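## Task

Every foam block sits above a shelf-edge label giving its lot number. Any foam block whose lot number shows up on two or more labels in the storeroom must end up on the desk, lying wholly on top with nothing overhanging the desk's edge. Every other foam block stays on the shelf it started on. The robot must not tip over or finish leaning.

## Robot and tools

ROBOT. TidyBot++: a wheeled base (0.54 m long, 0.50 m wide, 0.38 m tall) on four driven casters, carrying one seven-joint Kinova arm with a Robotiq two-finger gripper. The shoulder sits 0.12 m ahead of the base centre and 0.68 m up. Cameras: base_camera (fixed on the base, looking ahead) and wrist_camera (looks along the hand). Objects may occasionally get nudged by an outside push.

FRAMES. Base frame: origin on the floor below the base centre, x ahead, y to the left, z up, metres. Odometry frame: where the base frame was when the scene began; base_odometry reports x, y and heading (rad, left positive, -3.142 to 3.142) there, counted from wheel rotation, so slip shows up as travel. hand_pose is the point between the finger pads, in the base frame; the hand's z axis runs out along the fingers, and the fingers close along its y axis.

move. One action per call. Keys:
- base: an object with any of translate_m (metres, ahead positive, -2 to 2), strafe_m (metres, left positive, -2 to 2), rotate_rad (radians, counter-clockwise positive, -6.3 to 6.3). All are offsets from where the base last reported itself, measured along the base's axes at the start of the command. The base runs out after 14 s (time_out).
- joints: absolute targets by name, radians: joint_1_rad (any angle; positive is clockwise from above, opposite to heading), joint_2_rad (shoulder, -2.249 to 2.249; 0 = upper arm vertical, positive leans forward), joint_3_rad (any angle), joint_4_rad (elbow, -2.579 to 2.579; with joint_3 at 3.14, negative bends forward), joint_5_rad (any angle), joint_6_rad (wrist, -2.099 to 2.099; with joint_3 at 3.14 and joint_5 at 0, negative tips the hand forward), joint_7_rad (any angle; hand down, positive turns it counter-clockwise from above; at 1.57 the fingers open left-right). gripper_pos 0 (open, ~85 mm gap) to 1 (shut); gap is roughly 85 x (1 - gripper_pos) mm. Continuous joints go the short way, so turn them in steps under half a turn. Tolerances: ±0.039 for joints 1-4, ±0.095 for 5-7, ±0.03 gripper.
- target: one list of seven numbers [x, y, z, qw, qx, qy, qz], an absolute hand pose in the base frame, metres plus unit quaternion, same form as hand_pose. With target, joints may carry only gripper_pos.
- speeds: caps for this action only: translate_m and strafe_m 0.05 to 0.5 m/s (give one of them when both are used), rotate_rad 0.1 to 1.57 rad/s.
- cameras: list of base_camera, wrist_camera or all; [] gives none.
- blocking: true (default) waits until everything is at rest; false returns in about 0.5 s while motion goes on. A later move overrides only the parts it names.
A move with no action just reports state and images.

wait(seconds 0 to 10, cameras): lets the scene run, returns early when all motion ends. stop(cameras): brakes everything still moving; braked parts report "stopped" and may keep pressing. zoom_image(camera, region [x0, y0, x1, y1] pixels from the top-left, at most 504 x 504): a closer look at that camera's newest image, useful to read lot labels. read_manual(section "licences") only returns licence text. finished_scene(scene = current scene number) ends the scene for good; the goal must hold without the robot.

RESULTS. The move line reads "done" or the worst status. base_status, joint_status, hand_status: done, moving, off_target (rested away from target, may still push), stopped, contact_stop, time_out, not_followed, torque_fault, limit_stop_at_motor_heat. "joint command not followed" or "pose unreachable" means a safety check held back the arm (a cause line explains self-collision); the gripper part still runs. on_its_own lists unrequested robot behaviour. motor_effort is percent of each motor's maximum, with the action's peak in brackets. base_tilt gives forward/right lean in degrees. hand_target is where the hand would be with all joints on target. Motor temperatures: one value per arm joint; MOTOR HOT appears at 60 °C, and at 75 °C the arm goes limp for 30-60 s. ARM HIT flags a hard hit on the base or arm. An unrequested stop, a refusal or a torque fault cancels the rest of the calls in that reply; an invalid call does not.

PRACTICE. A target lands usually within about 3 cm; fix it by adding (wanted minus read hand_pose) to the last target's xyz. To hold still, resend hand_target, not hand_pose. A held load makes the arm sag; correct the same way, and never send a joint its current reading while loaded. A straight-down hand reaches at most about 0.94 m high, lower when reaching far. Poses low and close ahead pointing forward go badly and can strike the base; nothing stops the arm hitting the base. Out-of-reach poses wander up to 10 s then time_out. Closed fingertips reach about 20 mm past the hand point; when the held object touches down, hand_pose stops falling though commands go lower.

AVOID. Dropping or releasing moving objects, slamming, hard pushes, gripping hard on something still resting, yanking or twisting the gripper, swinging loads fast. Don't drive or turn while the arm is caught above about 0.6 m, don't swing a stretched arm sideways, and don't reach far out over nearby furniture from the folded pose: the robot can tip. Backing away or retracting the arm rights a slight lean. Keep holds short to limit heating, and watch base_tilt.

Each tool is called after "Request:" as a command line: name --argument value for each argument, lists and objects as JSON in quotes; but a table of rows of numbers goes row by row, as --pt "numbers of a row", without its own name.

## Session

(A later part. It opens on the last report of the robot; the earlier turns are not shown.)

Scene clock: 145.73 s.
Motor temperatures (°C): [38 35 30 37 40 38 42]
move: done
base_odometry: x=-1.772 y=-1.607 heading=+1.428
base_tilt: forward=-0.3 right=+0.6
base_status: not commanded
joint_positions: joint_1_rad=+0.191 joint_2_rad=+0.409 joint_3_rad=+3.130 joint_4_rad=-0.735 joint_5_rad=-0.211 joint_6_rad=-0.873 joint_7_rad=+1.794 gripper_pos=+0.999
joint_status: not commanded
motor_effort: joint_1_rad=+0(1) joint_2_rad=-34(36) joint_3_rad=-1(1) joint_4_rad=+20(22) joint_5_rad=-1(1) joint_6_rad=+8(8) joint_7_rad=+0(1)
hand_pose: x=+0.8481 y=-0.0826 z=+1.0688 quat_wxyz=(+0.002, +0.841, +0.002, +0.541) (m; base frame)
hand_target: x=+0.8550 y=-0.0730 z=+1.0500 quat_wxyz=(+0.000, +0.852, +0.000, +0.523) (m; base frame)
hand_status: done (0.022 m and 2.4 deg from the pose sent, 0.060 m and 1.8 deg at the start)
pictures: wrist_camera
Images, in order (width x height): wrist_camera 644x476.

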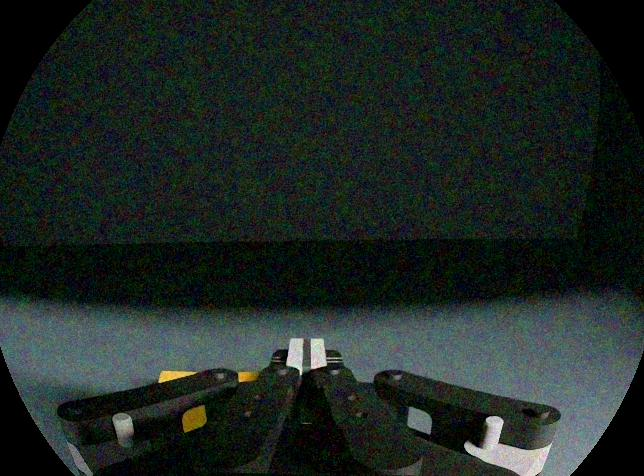

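Request:
move --target '[0.760, -0.077, 1.08, 0, 0.852, 0, 0.523]' --cameras '[]'

Request:
move --target '[0.770, -0.077, 1.03, 0, 0.852, 0, 0.523]' --cameras '["wrist_camera"]'

Request:
move --target '[0.770, -0.077, 1.01, 0, 0.852, 0, 0.523]' --cameras '["wrist_camera"]'

Scene clock: 147.53 s.
Motor temperatures (°C): [38 35 30 37 40 38 42]
move: done
base_odometry: x=-1.772 y=-1.607 heading=+1.428
base_tilt: forward=-0.3 right=+0.6
base_status: not commanded
joint_positions: joint_1_rad=+0.191 joint_2_rad=+0.186 joint_3_rad=+3.151 joint_4_rad=-0.925 joint_5_rad=-0.211 joint_6_rad=-0.873 joint_7_rad=+1.794 gripper_pos=+0.999
joint_status: not commanded
motor_effort: joint_1_rad=-1(1) joint_2_rad=-26(36) joint_3_rad=+0(1) joint_4_rad=+20(22) joint_5_rad=-1(1) joint_6_rad=+8(9) joint_7_rad=+0(1)
hand_pose: x=+0.7588 y=-0.0768 z=+1.1146 quat_wxyz=(+0.013, +0.833, -0.003, +0.554) (m; base frame)
hand_target: x=+0.7600 y=-0.0770 z=+1.0800 quat_wxyz=(+0.000, +0.852, +0.000, +0.523) (m; base frame)
hand_status: done (0.035 m and 4.4 deg from the pose sent, 0.089 m and 2.4 deg at the start)
pictures: none
No camera images: "cameras" was empty.

Scene clock: 148.70 s.
Motor temperatures (°C): [38 35 30 37 40 38 42]
move: done
base_odometry: x=-1.772 y=-1.607 heading=+1.428
base_tilt: forward=-0.3 right=+0.6
base_status: not commanded
joint_positions: joint_1_rad=+0.191 joint_2_rad=+0.185 joint_3_rad=+3.151 joint_4_rad=-1.120 joint_5_rad=-0.213 joint_6_rad=-0.795 joint_7_rad=+1.831 gripper_pos=+0.999
joint_status: not commanded
motor_effort: joint_1_rad=+0(1) joint_2_rad=-27(29) joint_3_rad=+0(0) joint_4_rad=+22(22) joint_5_rad=-1(1) joint_6_rad=+7(8) joint_7_rad=+0(1)
hand_pose: x=+0.7639 y=-0.0809 z=+1.0255 quat_wxyz=(+0.013, +0.863, -0.001, +0.505) (m; base frame)
hand_target: x=+0.7700 y=-0.0770 z=+1.0300 quat_wxyz=(+0.000, +0.852, +0.000, +0.523) (m; base frame)
hand_status: done (0.009 m and 2.9 deg from the pose sent, 0.085 m and 4.4 deg at the start)
pictures: wrist_camera
Images, in order (width x height): wrist_camera 644x476.

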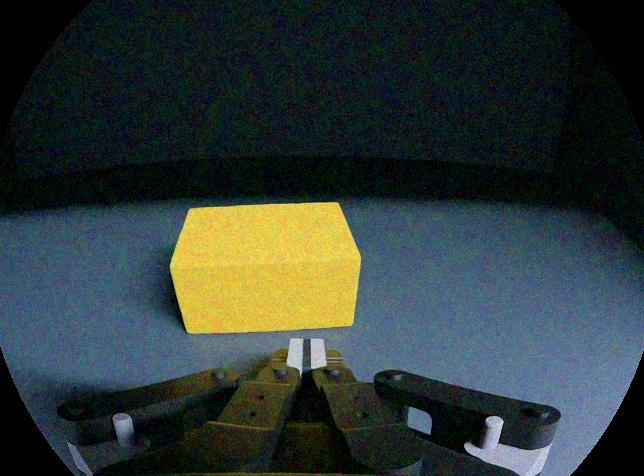

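Scene clock: 149.53 s.
Motor temperatures (°C): [38 36 30 37 40 38 42]
move: done
base_odometry: x=-1.772 y=-1.607 heading=+1.428
base_tilt: forward=-0.3 right=+0.6
base_status: not commanded
joint_positions: joint_1_rad=+0.191 joint_2_rad=+0.169 joint_3_rad=+3.151 joint_4_rad=-1.189 joint_5_rad=-0.234 joint_6_rad=-0.724 joint_7_rad=+1.859 gripper_pos=+0.999
joint_status: not commanded
motor_effort: joint_1_rad=+0(1) joint_2_rad=-25(28) joint_3_rad=+0(0) joint_4_rad=+19(22) joint_5_rad=-1(1) joint_6_rad=+8(8) joint_7_rad=+0(0)
hand_pose: x=+0.7644 y=-0.0805 z=+1.0162 quat_wxyz=(+0.015, +0.858, +0.002, +0.514) (m; base frame)
hand_target: x=+0.7700 y=-0.0770 z=+1.0100 quat_wxyz=(+0.000, +0.852, +0.000, +0.523) (m; base frame)
hand_status: done (0.009 m and 2.1 deg from the pose sent, 0.017 m and 2.9 deg at the start)
pictures: wrist_camera
Images, in order (width x height): wrist_camera 644x476.

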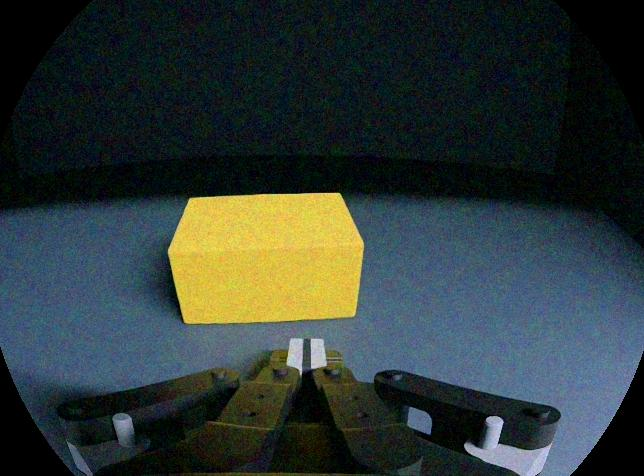

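Request:
move --target '[0.772, -0.093, 1.027, 0, 0.852, 0, 0.523]' --cameras '[]'

Request:
move --target '[0.83, -0.088, 1.020, 0, 0.852, 0, 0.523]' --cameras '["wrist_camera"]'

Request:
move --target '[0.87, -0.082, 1.015, 0, 0.852, 0, 0.523]' --cameras '["wrist_camera"]'

Scene clock: 150.63 s.
Motor temperatures (°C): [38 36 30 37 40 38 42]
move: done
base_odometry: x=-1.772 y=-1.607 heading=+1.428
base_tilt: forward=-0.3 right=+0.6
base_status: not commanded
joint_positions: joint_1_rad=+0.228 joint_2_rad=+0.175 joint_3_rad=+3.151 joint_4_rad=-1.149 joint_5_rad=-0.260 joint_6_rad=-0.729 joint_7_rad=+1.886 gripper_pos=+0.999
joint_status: not commanded
motor_effort: joint_1_rad=+0(1) joint_2_rad=-27(28) joint_3_rad=+0(1) joint_4_rad=+21(22) joint_5_rad=-1(1) joint_6_rad=+7(8) joint_7_rad=+0(0)
hand_pose: x=+0.7659 y=-0.0999 z=+1.0352 quat_wxyz=(+0.022, +0.849, -0.005, +0.528) (m; base frame)
hand_target: x=+0.7720 y=-0.0930 z=+1.0270 quat_wxyz=(+0.000, +0.852, +0.000, +0.523) (m; base frame)
hand_status: done (0.012 m and 2.6 deg from the pose sent, 0.018 m and 2.1 deg at the start)
pictures: none
No camera images: "cameras" was empty.

Scene clock: 152.03 s.
Motor temperatures (°C): [38 36 30 37 40 38 42]
move: done
base_odometry: x=-1.772 y=-1.607 heading=+1.428
base_tilt: forward=-0.3 right=+0.6
base_status: not commanded
joint_positions: joint_1_rad=+0.228 joint_2_rad=+0.316 joint_3_rad=+3.111 joint_4_rad=-0.984 joint_5_rad=-0.260 joint_6_rad=-0.729 joint_7_rad=+1.875 gripper_pos=+0.999
joint_status: not commanded
motor_effort: joint_1_rad=+0(1) joint_2_rad=-32(34) joint_3_rad=-1(1) joint_4_rad=+21(23) joint_5_rad=-1(1) joint_6_rad=+7(9) joint_7_rad=+0(1)
hand_pose: x=+0.8257 y=-0.0903 z=+1.0357 quat_wxyz=(+0.006, +0.842, +0.005, +0.539) (m; base frame)
hand_target: x=+0.8300 y=-0.0880 z=+1.0200 quat_wxyz=(+0.000, +0.852, +0.000, +0.523) (m; base frame)
hand_status: done (0.016 m and 2.3 deg from the pose sent, 0.067 m and 2.6 deg at the start)
pictures: wrist_camera
Images, in order (width x height): wrist_camera 644x476.

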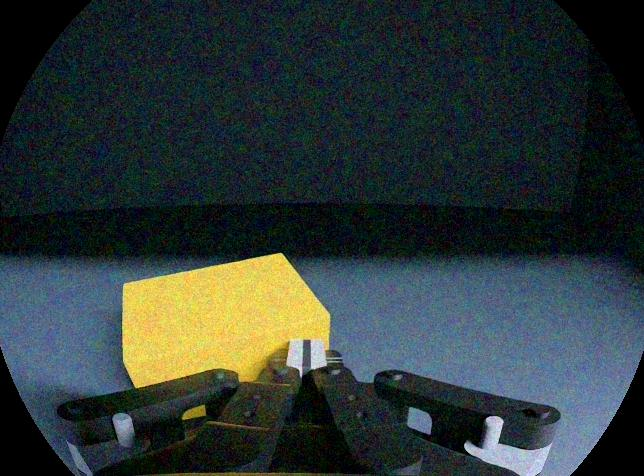

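Scene clock: 153.17 s.
Motor temperatures (°C): [38 36 30 37 40 38 42]
move: done
base_odometry: x=-1.772 y=-1.607 heading=+1.428
base_tilt: forward=-0.3 right=+0.6
base_status: not commanded
joint_positions: joint_1_rad=+0.216 joint_2_rad=+0.419 joint_3_rad=+3.109 joint_4_rad=-0.836 joint_5_rad=-0.247 joint_6_rad=-0.741 joint_7_rad=+1.831 gripper_pos=+0.999
joint_status: not commanded
motor_effort: joint_1_rad=+0(1) joint_2_rad=-35(37) joint_3_rad=-1(1) joint_4_rad=+21(22) joint_5_rad=-1(1) joint_6_rad=+7(9) joint_7_rad=+0(1)
hand_pose: x=+0.8660 y=-0.0918 z=+1.0425 quat_wxyz=(-0.003, +0.834, -0.004, +0.552) (m; base frame)
hand_target: x=+0.8700 y=-0.0820 z=+1.0150 quat_wxyz=(+0.000, +0.852, +0.000, +0.523) (m; base frame)
hand_status: done (0.030 m and 4.0 deg from the pose sent, 0.050 m and 2.3 deg at the start)
pictures: wrist_camera
Images, in order (width x height): wrist_camera 644x476.

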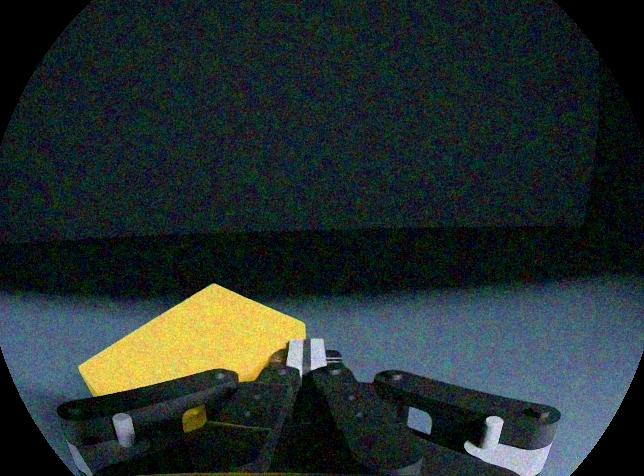

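Request:
move --target '[0.905, -0.060, 1.010, 0, 0.852, 0, 0.523]' --cameras '["wrist_camera"]'

Request:
move --target '[0.74, -0.070, 1.08, 0, 0.852, 0, 0.523]' --joints '{"gripper_pos":0}' --cameras '["wrist_camera"]'

Scene clock: 154.63 s.
Motor temperatures (°C): [38 36 30 37 40 38 42]
move: done
base_odometry: x=-1.772 y=-1.607 heading=+1.428
base_tilt: forward=-0.3 right=+0.6
base_status: not commanded
joint_positions: joint_1_rad=+0.144 joint_2_rad=+0.511 joint_3_rad=+3.109 joint_4_rad=-0.687 joint_5_rad=-0.195 joint_6_rad=-0.780 joint_7_rad=+1.758 gripper_pos=+0.999
joint_status: not commanded
motor_effort: joint_1_rad=+0(2) joint_2_rad=-38(39) joint_3_rad=-1(2) joint_4_rad=+21(22) joint_5_rad=-1(1) joint_6_rad=+8(9) joint_7_rad=+0(1)
hand_pose: x=+0.9004 y=-0.0521 z=+1.0450 quat_wxyz=(-0.018, +0.831, +0.006, +0.556) (m; base frame)
hand_target: x=+0.9050 y=-0.0600 z=+1.0100 quat_wxyz=(+0.000, +0.852, +0.000, +0.523) (m; base frame)
hand_status: done (0.036 m and 5.0 deg from the pose sent, 0.060 m and 4.0 deg at the start)
pictures: wrist_camera
Images, in order (width x height): wrist_camera 644x476.

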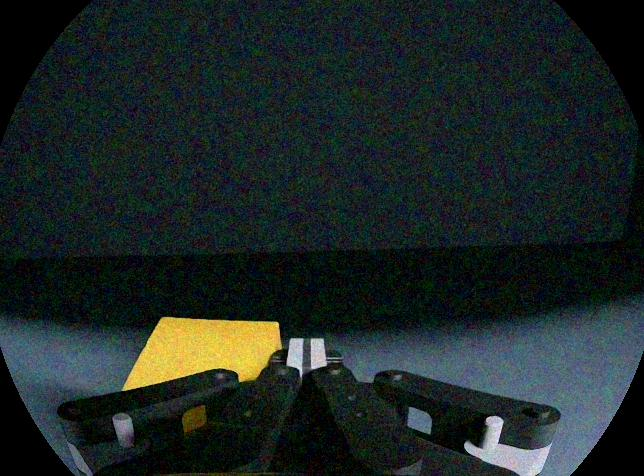

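Scene clock: 156.43 s.
Motor temperatures (°C): [38 36 30 37 40 37 42]
move: done
base_odometry: x=-1.772 y=-1.607 heading=+1.428
base_tilt: forward=-0.3 right=+0.6
base_status: not commanded
joint_positions: joint_1_rad=+0.148 joint_2_rad=+0.132 joint_3_rad=+3.176 joint_4_rad=-0.995 joint_5_rad=-0.195 joint_6_rad=-0.846 joint_7_rad=+1.781 gripper_pos=+0.000
joint_status: all done
motor_effort: joint_1_rad=-1(1) joint_2_rad=-24(40) joint_3_rad=+0(1) joint_4_rad=+20(22) joint_5_rad=+0(1) joint_6_rad=+9(9) joint_7_rad=+0(1)
hand_pose: x=+0.7416 y=-0.0651 z=+1.1162 quat_wxyz=(+0.014, +0.830, +0.000, +0.557) (m; base frame)
hand_target: x=+0.7400 y=-0.0700 z=+1.0800 quat_wxyz=(+0.000, +0.852, +0.000, +0.523) (m; base frame)
hand_status: done (0.037 m and 4.9 deg from the pose sent, 0.165 m and 5.0 deg at the start)
pictures: wrist_camera
Images, in order (width x height): wrist_camera 644x476.

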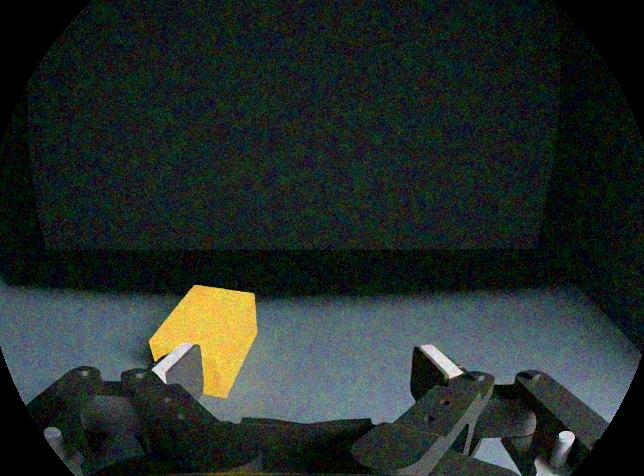

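Request:
move --target '[0.68, 0.0, 1.1, 0.091, 0.839, -0.148, 0.515]' --cameras '["wrist_camera"]'

Request:
zoom_image --camera "wrist_camera" --region '[150, 200, 470, 450]'

Scene clock: 159.63 s.
Motor temperatures (°C): [38 36 30 37 40 37 42]
move: done
base_odometry: x=-1.772 y=-1.607 heading=+1.428
base_tilt: forward=-0.3 right=+0.6
base_status: not commanded
joint_positions: joint_1_rad=-0.272 joint_2_rad=+0.083 joint_3_rad=+3.140 joint_4_rad=-1.000 joint_5_rad=+0.578 joint_6_rad=-1.073 joint_7_rad=+0.967 gripper_pos=+0.000
joint_status: not commanded
motor_effort: joint_1_rad=-1(2) joint_2_rad=-22(25) joint_3_rad=+0(1) joint_4_rad=+20(21) joint_5_rad=+4(5) joint_6_rad=+6(8) joint_7_rad=+0(1)
hand_pose: x=+0.6900 y=+0.0063 z=+1.1151 quat_wxyz=(+0.065, +0.834, -0.137, +0.531) (m; base frame)
hand_target: x=+0.6800 y=+0.0000 z=+1.1000 quat_wxyz=(+0.091, +0.839, -0.148, +0.515) (m; base frame)
hand_status: done (0.019 m and 3.7 deg from the pose sent, 0.091 m and 19.7 deg at the start)
pictures: wrist_camera
Images, in order (width x height): wrist_camera 644x476.

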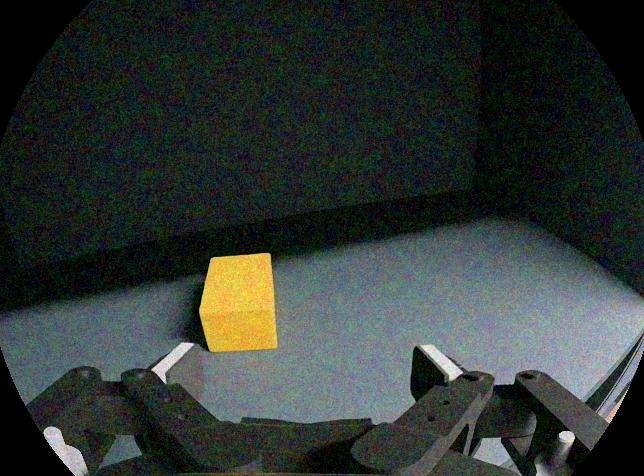

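Scaled by 1.575.

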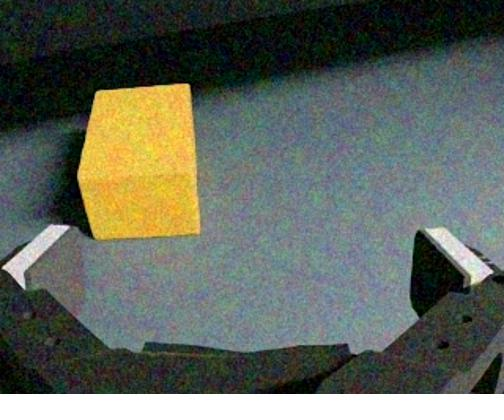

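Request:
move --target '[0.757, 0.04, 1.045, 0.091, 0.839, -0.148, 0.515]' --cameras '["wrist_camera"]'

Request:
zoom_image --camera "wrist_camera" --region '[150, 200, 470, 450]'

Scene clock: 161.47 s.
Motor temperatures (°C): [38 36 30 37 40 37 42]
move: done
base_odometry: x=-1.772 y=-1.607 heading=+1.428
base_tilt: forward=-0.3 right=+0.6
base_status: not commanded
joint_positions: joint_1_rad=-0.444 joint_2_rad=+0.232 joint_3_rad=+3.306 joint_4_rad=-1.002 joint_5_rad=+0.585 joint_6_rad=-1.051 joint_7_rad=+0.863 gripper_pos=+0.000
joint_status: not commanded
motor_effort: joint_1_rad=+0(1) joint_2_rad=-27(31) joint_3_rad=+1(2) joint_4_rad=+20(21) joint_5_rad=+5(6) joint_6_rad=+6(7) joint_7_rad=+0(1)
hand_pose: x=+0.7468 y=+0.0433 z=+1.0404 quat_wxyz=(+0.077, +0.852, -0.149, +0.495) (m; base frame)
hand_target: x=+0.7570 y=+0.0400 z=+1.0450 quat_wxyz=(+0.091, +0.839, -0.148, +0.515) (m; base frame)
hand_status: done (0.012 m and 3.2 deg from the pose sent, 0.103 m and 3.7 deg at the start)
pictures: wrist_camera
Images, in order (width x height): wrist_camera 644x476.

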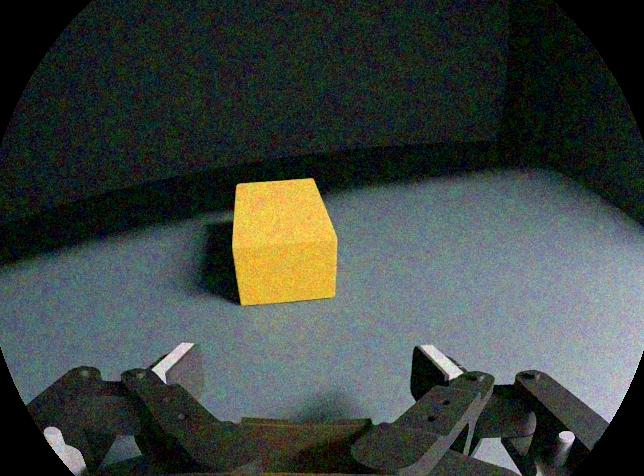

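Scaled by 1.575.

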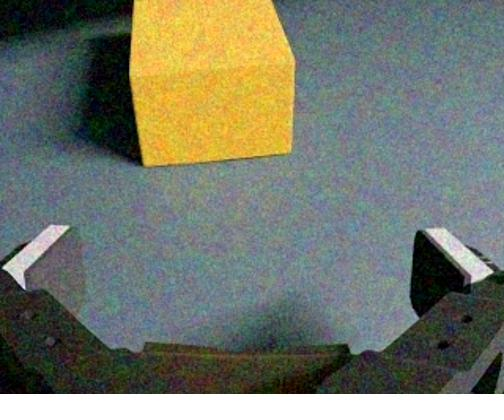

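Request:
move --target '[0.845, 0.034, 1.025, 0.0628, 0.846, -0.1022, 0.519]' --cameras '["wrist_camera"]'

Request:
zoom_image --camera "wrist_camera" --region '[150, 200, 470, 450]'

Scene clock: 163.27 s.
Motor temperatures (°C): [38 36 30 37 40 37 42]
move: done
base_odometry: x=-1.772 y=-1.607 heading=+1.428
base_tilt: forward=-0.3 right=+0.6
base_status: not commanded
joint_positions: joint_1_rad=-0.356 joint_2_rad=+0.397 joint_3_rad=+3.388 joint_4_rad=-0.859 joint_5_rad=+0.409 joint_6_rad=-0.932 joint_7_rad=+1.052 gripper_pos=+0.000
joint_status: not commanded
motor_effort: joint_1_rad=+0(2) joint_2_rad=-33(36) joint_3_rad=+2(3) joint_4_rad=+20(22) joint_5_rad=+4(5) joint_6_rad=+7(7) joint_7_rad=+0(1)
hand_pose: x=+0.8298 y=+0.0254 z=+1.0214 quat_wxyz=(+0.085, +0.851, -0.114, +0.506) (m; base frame)
hand_target: x=+0.8450 y=+0.0340 z=+1.0250 quat_wxyz=(+0.063, +0.846, -0.102, +0.519) (m; base frame)
hand_status: done (0.018 m and 3.3 deg from the pose sent, 0.100 m and 6.3 deg at the start)
pictures: wrist_camera
Images, in order (width x height): wrist_camera 644x476.

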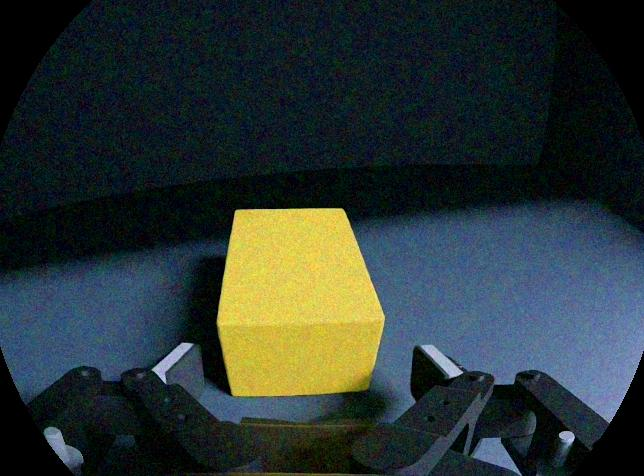

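Scaled by 1.575.

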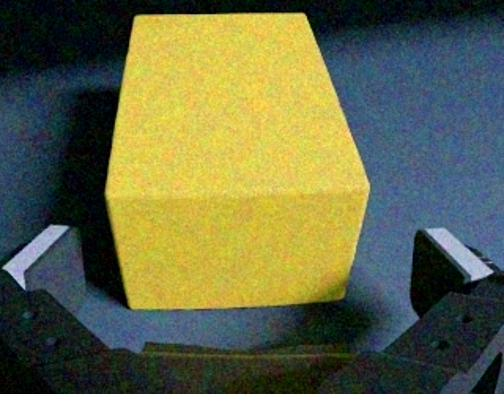

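Request:
move --target '[0.905, 0.022, 1.022, 0.0628, 0.846, -0.1022, 0.519]' --cameras '["wrist_camera"]'

Scene clock: 165.10 s.
Motor temperatures (°C): [38 36 30 37 40 37 42]
move: done
base_odometry: x=-1.772 y=-1.607 heading=+1.428
base_tilt: forward=-0.3 right=+0.6
base_status: not commanded
joint_positions: joint_1_rad=-0.262 joint_2_rad=+0.580 joint_3_rad=+3.388 joint_4_rad=-0.538 joint_5_rad=+0.278 joint_6_rad=-0.937 joint_7_rad=+1.155 gripper_pos=+0.000
joint_status: not commanded
motor_effort: joint_1_rad=+0(1) joint_2_rad=-38(41) joint_3_rad=+2(3) joint_4_rad=+20(21) joint_5_rad=+3(4) joint_6_rad=+8(8) joint_7_rad=+0(1)
hand_pose: x=+0.9009 y=+0.0247 z=+1.0498 quat_wxyz=(+0.069, +0.828, -0.104, +0.547) (m; base frame)
hand_target: x=+0.9050 y=+0.0220 z=+1.0220 quat_wxyz=(+0.063, +0.846, -0.102, +0.519) (m; base frame)
hand_status: done (0.028 m and 3.9 deg from the pose sent, 0.075 m and 3.3 deg at the start)
pictures: wrist_camera
Images, in order (width x height): wrist_camera 644x476.

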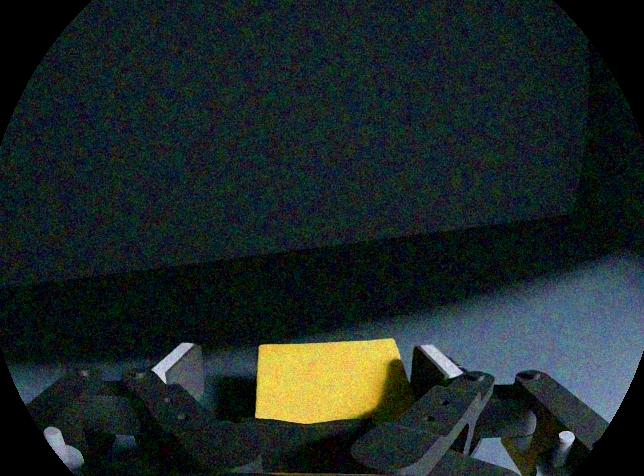

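Request:
move --target '[0.905, 0.010, 0.995, 0.0628, 0.846, -0.1022, 0.519]' --cameras '["wrist_camera"]'

Scene clock: 166.40 s.
Motor temperatures (°C): [38 36 30 37 40 37 42]
move: off_target
base_odometry: x=-1.772 y=-1.607 heading=+1.428
base_tilt: forward=-0.3 right=+0.6
base_status: not commanded
joint_positions: joint_1_rad=-0.262 joint_2_rad=+0.534 joint_3_rad=+3.394 joint_4_rad=-0.652 joint_5_rad=+0.278 joint_6_rad=-0.871 joint_7_rad=+1.155 gripper_pos=+0.000
joint_status: not commanded
motor_effort: joint_1_rad=+2(3) joint_2_rad=-34(40) joint_3_rad=+3(4) joint_4_rad=+16(20) joint_5_rad=+3(4) joint_6_rad=+5(8) joint_7_rad=+0(1)
hand_pose: x=+0.8941 y=+0.0156 z=+1.0397 quat_wxyz=(+0.068, +0.830, -0.101, +0.545) (m; base frame)
hand_target: x=+0.9050 y=+0.0100 z=+0.9950 quat_wxyz=(+0.063, +0.846, -0.102, +0.519) (m; base frame)
hand_status: off_target (0.046 m and 3.5 deg from the pose sent, 0.057 m and 3.9 deg at the start)
pictures: wrist_camera
Images, in order (width x height): wrist_camera 644x476.

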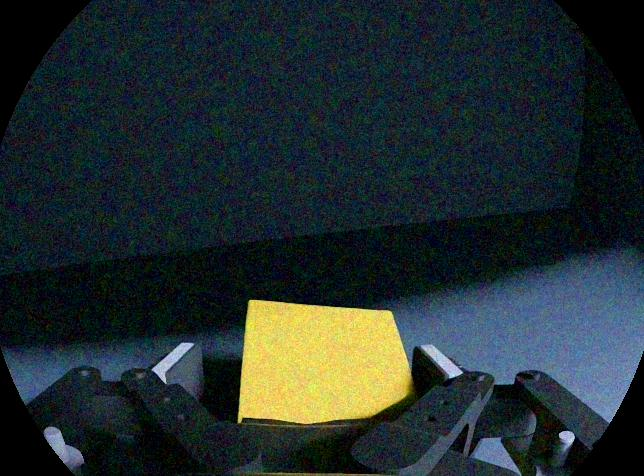

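Request:
move --target '[0.890, 0.002, 1.03, 0.045, 0.846, -0.075, 0.519]' --cameras '["wrist_camera"]'

Request:
move --target '[0.890, 0.002, 1.00, 0.045, 0.846, -0.075, 0.519]' --cameras '["wrist_camera"]'

Scene clock: 167.50 s.
Motor temperatures (°C): [38 36 30 37 40 37 42]
move: done
base_odometry: x=-1.772 y=-1.607 heading=+1.428
base_tilt: forward=-0.3 right=+0.6
base_status: not commanded
joint_positions: joint_1_rad=-0.178 joint_2_rad=+0.527 joint_3_rad=+3.344 joint_4_rad=-0.641 joint_5_rad=+0.214 joint_6_rad=-0.889 joint_7_rad=+1.271 gripper_pos=+0.000
joint_status: not commanded
motor_effort: joint_1_rad=-1(3) joint_2_rad=-37(38) joint_3_rad=+2(4) joint_4_rad=+21(21) joint_5_rad=+3(4) joint_6_rad=+7(8) joint_7_rad=+0(1)
hand_pose: x=+0.8917 y=-0.0116 z=+1.0376 quat_wxyz=(+0.069, +0.839, -0.085, +0.532) (m; base frame)
hand_target: x=+0.8900 y=+0.0020 z=+1.0300 quat_wxyz=(+0.045, +0.849, -0.075, +0.521) (m; base frame)
hand_status: done (0.016 m and 3.4 deg from the pose sent, 0.017 m and 5.3 deg at the start)
pictures: wrist_camera
Images, in order (width x height): wrist_camera 644x476.

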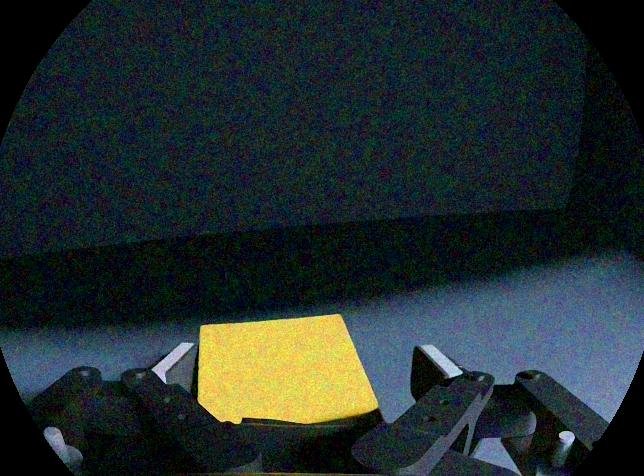

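Scene clock: 168.60 s.
Motor temperatures (°C): [38 36 30 37 40 37 42]
move: off_target
base_odometry: x=-1.772 y=-1.607 heading=+1.428
base_tilt: forward=-0.3 right=+0.6
base_status: not commanded
joint_positions: joint_1_rad=-0.183 joint_2_rad=+0.469 joint_3_rad=+3.344 joint_4_rad=-0.751 joint_5_rad=+0.214 joint_6_rad=-0.820 joint_7_rad=+1.271 gripper_pos=+0.000
joint_status: not commanded
motor_effort: joint_1_rad=+2(2) joint_2_rad=-32(38) joint_3_rad=+3(3) joint_4_rad=+18(21) joint_5_rad=+3(3) joint_6_rad=+6(8) joint_7_rad=+0(1)
hand_pose: x=+0.8796 y=-0.0131 z=+1.0368 quat_wxyz=(+0.063, +0.837, -0.081, +0.538) (m; base frame)
hand_target: x=+0.8900 y=+0.0020 z=+1.0000 quat_wxyz=(+0.045, +0.849, -0.075, +0.521) (m; base frame)
hand_status: off_target (0.041 m and 3.2 deg from the pose sent, 0.040 m and 3.4 deg at the start)
pictures: wrist_camera
Images, in order (width x height): wrist_camera 644x476.

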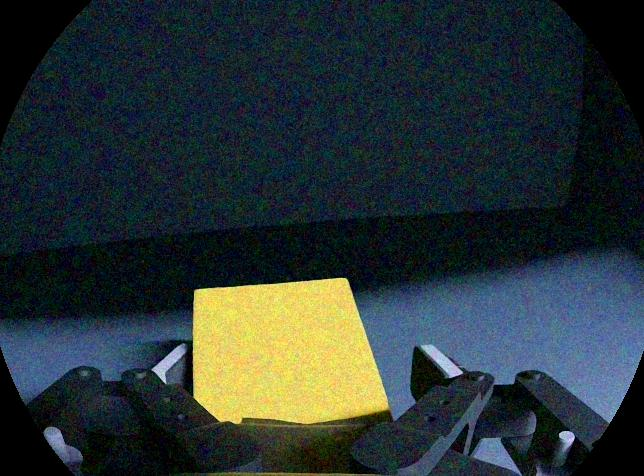

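Request:
move --target '[0.865, 0.014, 1.020, 0.045, 0.846, -0.075, 0.519]' --cameras '["wrist_camera"]'

Scene clock: 169.60 s.
Motor temperatures (°C): [38 36 30 37 40 37 42]
move: done
base_odometry: x=-1.772 y=-1.607 heading=+1.428
base_tilt: forward=-0.3 right=+0.6
base_status: not commanded
joint_positions: joint_1_rad=-0.209 joint_2_rad=+0.434 joint_3_rad=+3.344 joint_4_rad=-0.793 joint_5_rad=+0.214 joint_6_rad=-0.822 joint_7_rad=+1.271 gripper_pos=+0.000
joint_status: not commanded
motor_effort: joint_1_rad=+0(2) joint_2_rad=-35(36) joint_3_rad=+2(3) joint_4_rad=+22(22) joint_5_rad=+3(3) joint_6_rad=+7(8) joint_7_rad=-1(1)
hand_pose: x=+0.8663 y=+0.0022 z=+1.0386 quat_wxyz=(+0.054, +0.840, -0.073, +0.535) (m; base frame)
hand_target: x=+0.8650 y=+0.0140 z=+1.0200 quat_wxyz=(+0.045, +0.849, -0.075, +0.521) (m; base frame)
hand_status: done (0.022 m and 2.2 deg from the pose sent, 0.035 m and 3.2 deg at the start)
pictures: wrist_camera
Images, in order (width x height): wrist_camera 644x476.

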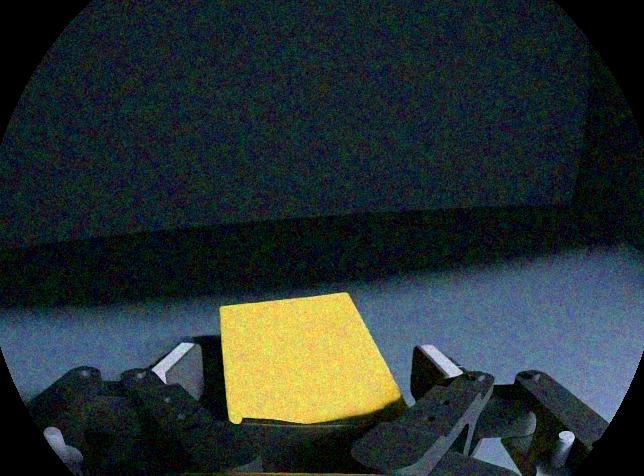

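Request:
move --target '[0.858, 0.012, 1.002, -0.01, 0.852, 0.0, 0.523]' --cameras '["wrist_camera"]'

Scene clock: 171.27 s.
Motor temperatures (°C): [38 36 30 37 40 37 42]
move: done
base_odometry: x=-1.772 y=-1.607 heading=+1.428
base_tilt: forward=-0.3 right=+0.6
base_status: not commanded
joint_positions: joint_1_rad=-0.039 joint_2_rad=+0.372 joint_3_rad=+3.186 joint_4_rad=-0.935 joint_5_rad=+0.041 joint_6_rad=-0.746 joint_7_rad=+1.529 gripper_pos=+0.000
joint_status: not commanded
motor_effort: joint_1_rad=-1(2) joint_2_rad=-32(36) joint_3_rad=+0(2) joint_4_rad=+20(22) joint_5_rad=+1(3) joint_6_rad=+8(9) joint_7_rad=+0(1)
hand_pose: x=+0.8514 y=-0.0035 z=+1.0118 quat_wxyz=(+0.016, +0.855, -0.009, +0.518) (m; base frame)
hand_target: x=+0.8580 y=+0.0120 z=+1.0020 quat_wxyz=(-0.010, +0.852, +0.000, +0.523) (m; base frame)
hand_status: done (0.019 m and 3.3 deg from the pose sent, 0.039 m and 11.3 deg at the start)
pictures: wrist_camera
Images, in order (width x height): wrist_camera 644x476.

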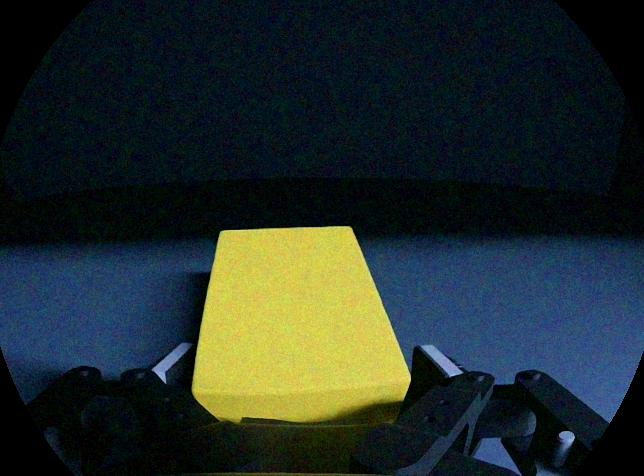

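Request:
move --joints '{"gripper_pos":0.55}' --cameras '["wrist_camera"]'

Scene clock: 173.33 s.
Motor temperatures (°C): [38 36 30 37 40 37 42]
move: off_target
base_odometry: x=-1.772 y=-1.607 heading=+1.428
base_tilt: forward=-0.3 right=+0.6
base_status: not commanded
joint_positions: joint_1_rad=-0.039 joint_2_rad=+0.368 joint_3_rad=+3.180 joint_4_rad=-0.936 joint_5_rad=+0.035 joint_6_rad=-0.741 joint_7_rad=+1.531 gripper_pos=+0.380
joint_status: gripper_pos off_target (ended at +0.380, target +0.550)
motor_effort: joint_1_rad=+0(1) joint_2_rad=-32(33) joint_3_rad=+0(1) joint_4_rad=+20(21) joint_5_rad=+1(2) joint_6_rad=+7(8) joint_7_rad=+0(0)
hand_pose: x=+0.8507 y=+0.0009 z=+1.0158 quat_wxyz=(+0.012, +0.853, -0.007, +0.522) (m; base frame)
hand_target: x=+0.8580 y=+0.0120 z=+1.0020 quat_wxyz=(-0.010, +0.852, +0.000, +0.523) (m; base frame)
hand_status: not commanded
pictures: wrist_camera
Images, in order (width x height): wrist_camera 644x476.

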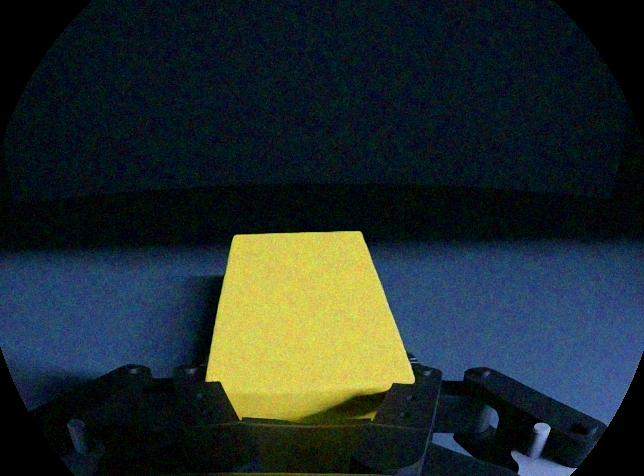

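Request:
move --target '[0.845, 0.008, 1.06, 0, 0.852, 0.0, 0.523]' --cameras '["wrist_camera"]'

Request:
move --target '[0.55, 0.0, 1.10, 0, 0.852, 0.0, 0.523]' --cameras '[]'

Request:
move --target '[0.43, 0.0, 1.0, 0, 0.866, 0.0, 0.5]' --cameras '["wrist_camera"]'

Scene clock: 174.83 s.
Motor temperatures (°C): [38 36 30 37 40 37 42]
move: done
base_odometry: x=-1.772 y=-1.607 heading=+1.428
base_tilt: forward=-0.3 right=+0.6
base_status: not commanded
joint_positions: joint_1_rad=-0.039 joint_2_rad=+0.374 joint_3_rad=+3.180 joint_4_rad=-0.757 joint_5_rad=+0.035 joint_6_rad=-0.851 joint_7_rad=+1.531 gripper_pos=+0.380
joint_status: not commanded
motor_effort: joint_1_rad=-1(1) joint_2_rad=-33(36) joint_3_rad=+0(0) joint_4_rad=+21(23) joint_5_rad=+1(1) joint_6_rad=+9(9) joint_7_rad=+0(1)
hand_pose: x=+0.8426 y=+0.0011 z=+1.0833 quat_wxyz=(+0.012, +0.836, -0.009, +0.548) (m; base frame)
hand_target: x=+0.8450 y=+0.0080 z=+1.0600 quat_wxyz=(+0.000, +0.852, +0.000, +0.523) (m; base frame)
hand_status: done (0.024 m and 3.8 deg from the pose sent, 0.045 m and 1.6 deg at the start)
pictures: wrist_camera
Images, in order (width x height): wrist_camera 644x476.

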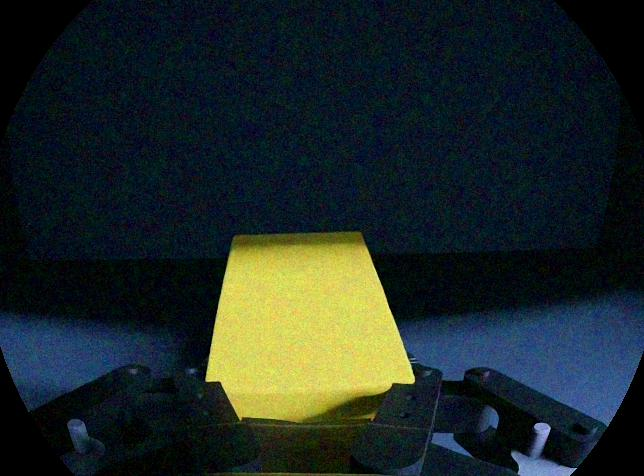

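Scene clock: 176.80 s.
Motor temperatures (°C): [38 36 30 37 40 37 42]
move: done
base_odometry: x=-1.772 y=-1.607 heading=+1.428
base_tilt: forward=-0.3 right=+0.6
base_status: not commanded
joint_positions: joint_1_rad=-0.030 joint_2_rad=-0.282 joint_3_rad=+3.168 joint_4_rad=-1.310 joint_5_rad=+0.035 joint_6_rad=-0.941 joint_7_rad=+1.531 gripper_pos=+0.380
joint_status: not commanded
motor_effort: joint_1_rad=+0(1) joint_2_rad=-9(36) joint_3_rad=+0(1) joint_4_rad=+20(22) joint_5_rad=+1(1) joint_6_rad=+9(9) joint_7_rad=+0(1)
hand_pose: x=+0.5582 y=-0.0086 z=+1.1275 quat_wxyz=(+0.002, +0.833, -0.016, +0.553) (m; base frame)
hand_target: x=+0.5500 y=+0.0000 z=+1.1000 quat_wxyz=(+0.000, +0.852, +0.000, +0.523) (m; base frame)
hand_status: done (0.030 m and 4.5 deg from the pose sent, 0.293 m and 3.8 deg at the start)
pictures: none
No camera images: "cameras" was empty.

Scene clock: 178.40 s.
Motor temperatures (°C): [38 36 30 37 40 37 42]
move: done
base_odometry: x=-1.772 y=-1.607 heading=+1.428
base_tilt: forward=-0.3 right=+0.6
base_status: not commanded
joint_positions: joint_1_rad=-0.022 joint_2_rad=-0.606 joint_3_rad=+3.163 joint_4_rad=-1.730 joint_5_rad=+0.035 joint_6_rad=-0.941 joint_7_rad=+1.531 gripper_pos=+0.380
joint_status: not commanded
motor_effort: joint_1_rad=+0(1) joint_2_rad=+1(10) joint_3_rad=+0(1) joint_4_rad=+20(21) joint_5_rad=+1(1) joint_6_rad=+8(9) joint_7_rad=+0(1)
hand_pose: x=+0.4370 y=-0.0102 z=+1.0161 quat_wxyz=(+0.001, +0.858, -0.017, +0.513) (m; base frame)
hand_target: x=+0.4300 y=+0.0000 z=+1.0000 quat_wxyz=(+0.000, +0.866, +0.000, +0.500) (m; base frame)
hand_status: done (0.020 m and 2.6 deg from the pose sent, 0.181 m and 7.4 deg at the start)
pictures: wrist_camera
Images, in order (width x height): wrist_camera 644x476.

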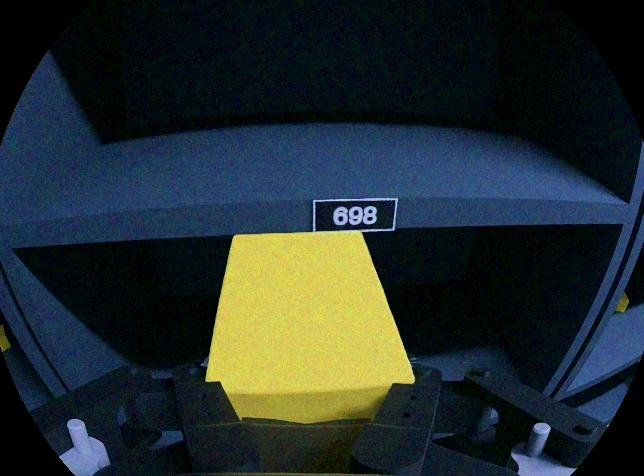

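Request:
move --joints '{"joint_1_rad":0.04,"joint_2_rad":-0.374,"joint_3_rad":3.12,"joint_4_rad":-2.515,"joint_6_rad":-0.6}' --cameras '[]'

Request:
move --base '{"strafe_m":-1.6,"translate_m":0.05}' --cameras '[]'

Request:
move --base '{"strafe_m":-1.05,"translate_m":0.03}'

Scene clock: 181.10 s.
Motor temperatures (°C): [38 36 30 37 40 37 42]
move: done
base_odometry: x=-1.772 y=-1.607 heading=+1.428
base_tilt: forward=-0.3 right=+0.6
base_status: not commanded
joint_positions: joint_1_rad=+0.020 joint_2_rad=-0.392 joint_3_rad=+3.137 joint_4_rad=-2.487 joint_5_rad=+0.035 joint_6_rad=-0.655 joint_7_rad=+1.531 gripper_pos=+0.380
joint_status: all done
motor_effort: joint_1_rad=+0(2) joint_2_rad=-3(5) joint_3_rad=+1(1) joint_4_rad=+16(22) joint_5_rad=+1(1) joint_6_rad=+4(9) joint_7_rad=-1(1)
hand_pose: x=+0.3490 y=-0.0091 z=+0.6257 quat_wxyz=(+0.012, +0.981, -0.016, +0.195) (m; base frame)
hand_target: x=+0.3510 y=-0.0038 z=+0.6170 quat_wxyz=(+0.006, +0.980, -0.007, +0.199) (m; base frame)
hand_status: not commanded
pictures: none
No camera images: "cameras" was empty.

Scene clock: 185.67 s.
Motor temperatures (°C): [38 36 30 37 40 37 42]
move: done
base_odometry: x=-0.181 y=-1.785 heading=+1.428
base_tilt: forward=-0.3 right=+0.6
base_status: done
joint_positions: joint_1_rad=+0.021 joint_2_rad=-0.392 joint_3_rad=+3.133 joint_4_rad=-2.487 joint_5_rad=+0.035 joint_6_rad=-0.654 joint_7_rad=+1.531 gripper_pos=+0.380
joint_status: not commanded
motor_effort: joint_1_rad=-1(1) joint_2_rad=-3(4) joint_3_rad=+1(1) joint_4_rad=+16(18) joint_5_rad=+1(1) joint_6_rad=+4(5) joint_7_rad=-1(1)
hand_pose: x=+0.3494 y=-0.0086 z=+0.6258 quat_wxyz=(+0.012, +0.981, -0.014, +0.195) (m; base frame)
hand_target: x=+0.3510 y=-0.0038 z=+0.6170 quat_wxyz=(+0.006, +0.980, -0.007, +0.199) (m; base frame)
hand_status: not commanded
pictures: none
No camera images: "cameras" was empty.

Scene clock: 189.13 s.
Motor temperatures (°C): [38 36 30 37 40 37 42]
move: done
base_odometry: x=+0.863 y=-1.905 heading=+1.428
base_tilt: forward=-0.3 right=+0.6
base_status: done
joint_positions: joint_1_rad=+0.021 joint_2_rad=-0.391 joint_3_rad=+3.132 joint_4_rad=-2.487 joint_5_rad=+0.035 joint_6_rad=-0.653 joint_7_rad=+1.531 gripper_pos=+0.380
joint_status: not commanded
motor_effort: joint_1_rad=+0(1) joint_2_rad=-3(4) joint_3_rad=+0(2) joint_4_rad=+17(18) joint_5_rad=+1(1) joint_6_rad=+4(4) joint_7_rad=+0(1)
hand_pose: x=+0.3495 y=-0.0084 z=+0.6257 quat_wxyz=(+0.012, +0.981, -0.013, +0.195) (m; base frame)
hand_target: x=+0.3510 y=-0.0038 z=+0.6170 quat_wxyz=(+0.006, +0.980, -0.007, +0.199) (m; base frame)
hand_status: not commanded
pictures: base_camera, wrist_camera
Images, in order (width x height): base_camera 644x364, wrist_camera 644x476.

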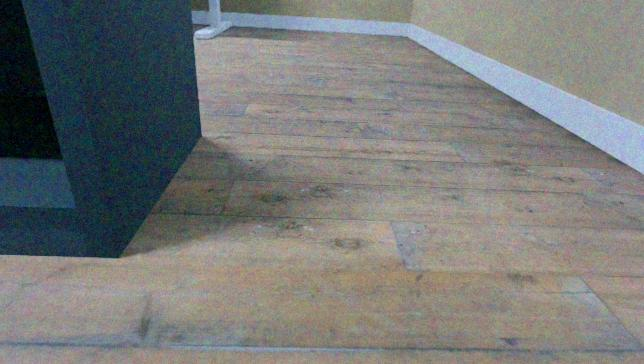

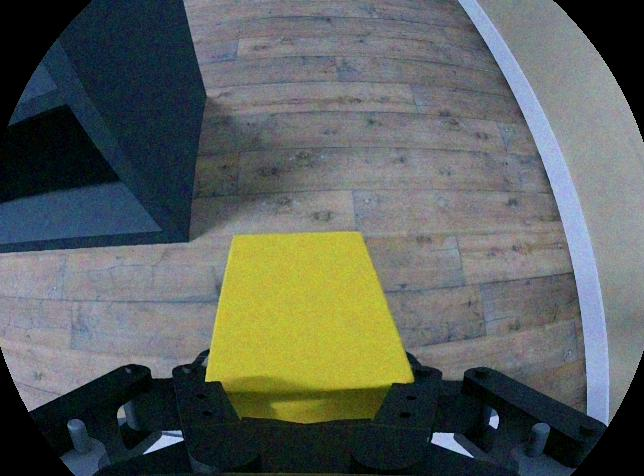

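Request:
move --base '{"strafe_m":-0.08}' --cameras '[]'

Request:
move --base '{"translate_m":1.5}'

Scene clock: 190.57 s.
Motor temperatures (°C): [38 36 30 37 40 37 42]
move: done
base_odometry: x=+0.942 y=-1.916 heading=+1.427
base_tilt: forward=-0.4 right=+0.6
base_status: done
joint_positions: joint_1_rad=+0.022 joint_2_rad=-0.391 joint_3_rad=+3.131 joint_4_rad=-2.487 joint_5_rad=+0.035 joint_6_rad=-0.653 joint_7_rad=+1.531 gripper_pos=+0.380
joint_status: not commanded
motor_effort: joint_1_rad=+0(1) joint_2_rad=-3(4) joint_3_rad=+1(2) joint_4_rad=+17(18) joint_5_rad=+1(1) joint_6_rad=+4(4) joint_7_rad=+0(1)
hand_pose: x=+0.3495 y=-0.0083 z=+0.6256 quat_wxyz=(+0.013, +0.981, -0.013, +0.195) (m; base frame)
hand_target: x=+0.3510 y=-0.0038 z=+0.6170 quat_wxyz=(+0.006, +0.980, -0.007, +0.199) (m; base frame)
hand_status: not commanded
pictures: none
No camera images: "cameras" was empty.

Scene clock: 194.90 s.
Motor temperatures (°C): [38 36 30 37 40 37 42]
move: done
base_odometry: x=+1.157 y=-0.431 heading=+1.427
base_tilt: forward=-0.3 right=+0.6
base_status: done
joint_positions: joint_1_rad=+0.022 joint_2_rad=-0.384 joint_3_rad=+3.131 joint_4_rad=-2.490 joint_5_rad=+0.035 joint_6_rad=-0.649 joint_7_rad=+1.531 gripper_pos=+0.380
joint_status: not commanded
motor_effort: joint_1_rad=+0(1) joint_2_rad=-3(5) joint_3_rad=+1(1) joint_4_rad=+17(19) joint_5_rad=+1(1) joint_6_rad=+3(5) joint_7_rad=-1(1)
hand_pose: x=+0.3491 y=-0.0083 z=+0.6234 quat_wxyz=(+0.012, +0.981, -0.013, +0.192) (m; base frame)
hand_target: x=+0.3510 y=-0.0038 z=+0.6170 quat_wxyz=(+0.006, +0.980, -0.007, +0.199) (m; base frame)
hand_status: not commanded
pictures: base_camera, wrist_camera
Images, in order (width x height): base_camera 644x364, wrist_camera 644x476.

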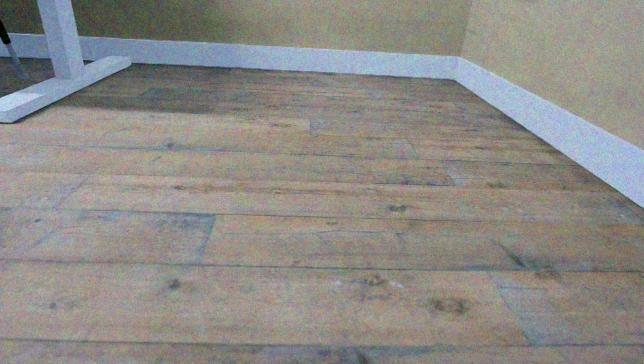

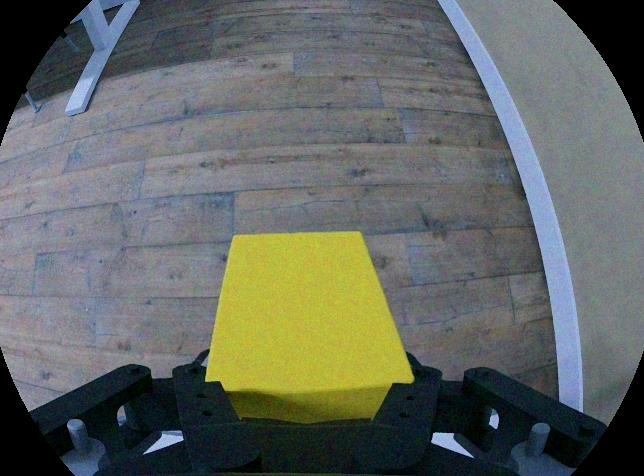

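Request:
move --base '{"strafe_m":1.25}' --joints '{"joint_6_rad":0.2}' --cameras '[]'

Request:
move --target '[0.45, 0, 1.05, 0, 0.906, 0, 0.423]'

Scene clock: 200.73 s.
Motor temperatures (°C): [38 36 30 37 40 37 42]
move: done
base_odometry: x=-0.081 y=-0.252 heading=+1.426
base_tilt: forward=-0.3 right=+0.6
base_status: done
joint_positions: joint_1_rad=+0.022 joint_2_rad=-0.384 joint_3_rad=+3.130 joint_4_rad=-2.497 joint_5_rad=+0.035 joint_6_rad=+0.144 joint_7_rad=+1.531 gripper_pos=+0.380
joint_status: all done
motor_effort: joint_1_rad=-1(1) joint_2_rad=-6(6) joint_3_rad=+0(2) joint_4_rad=+20(21) joint_5_rad=+1(1) joint_6_rad=+9(9) joint_7_rad=+0(1)
hand_pose: x=+0.5174 y=-0.0010 z=+0.7890 quat_wxyz=(+0.001, +0.833, -0.004, +0.553) (m; base frame)
hand_target: x=+0.5199 y=-0.0057 z=+0.7910 quat_wxyz=(+0.010, +0.825, -0.005, +0.565) (m; base frame)
hand_status: not commanded
pictures: none
No camera images: "cameras" was empty.

Scene clock: 203.57 s.
Motor temperatures (°C): [38 36 30 37 40 37 42]
move: done
base_odometry: x=-0.081 y=-0.252 heading=+1.426
base_tilt: forward=-0.3 right=+0.6
base_status: not commanded
joint_positions: joint_1_rad=+0.014 joint_2_rad=-0.390 joint_3_rad=+3.131 joint_4_rad=-1.375 joint_5_rad=+0.035 joint_6_rad=-1.260 joint_7_rad=+1.531 gripper_pos=+0.380
joint_status: not commanded
motor_effort: joint_1_rad=+0(1) joint_2_rad=-5(9) joint_3_rad=+1(1) joint_4_rad=+19(23) joint_5_rad=+1(1) joint_6_rad=+7(9) joint_7_rad=+0(1)
hand_pose: x=+0.4641 y=-0.0091 z=+1.0502 quat_wxyz=(+0.012, +0.901, -0.021, +0.433) (m; base frame)
hand_target: x=+0.4500 y=+0.0000 z=+1.0500 quat_wxyz=(+0.000, +0.906, +0.000, +0.423) (m; base frame)
hand_status: done (0.017 m and 3.1 deg from the pose sent, 0.270 m and 17.2 deg at the start)
pictures: base_camera, wrist_camera
Images, in order (width x height): base_camera 644x364, wrist_camera 644x476.

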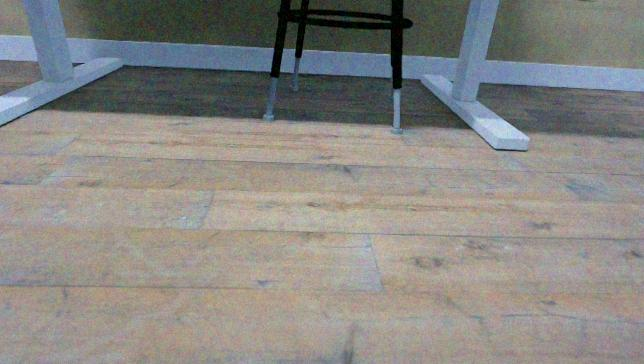

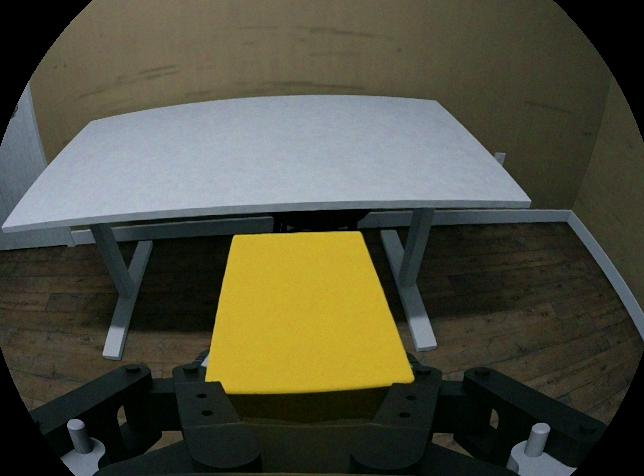

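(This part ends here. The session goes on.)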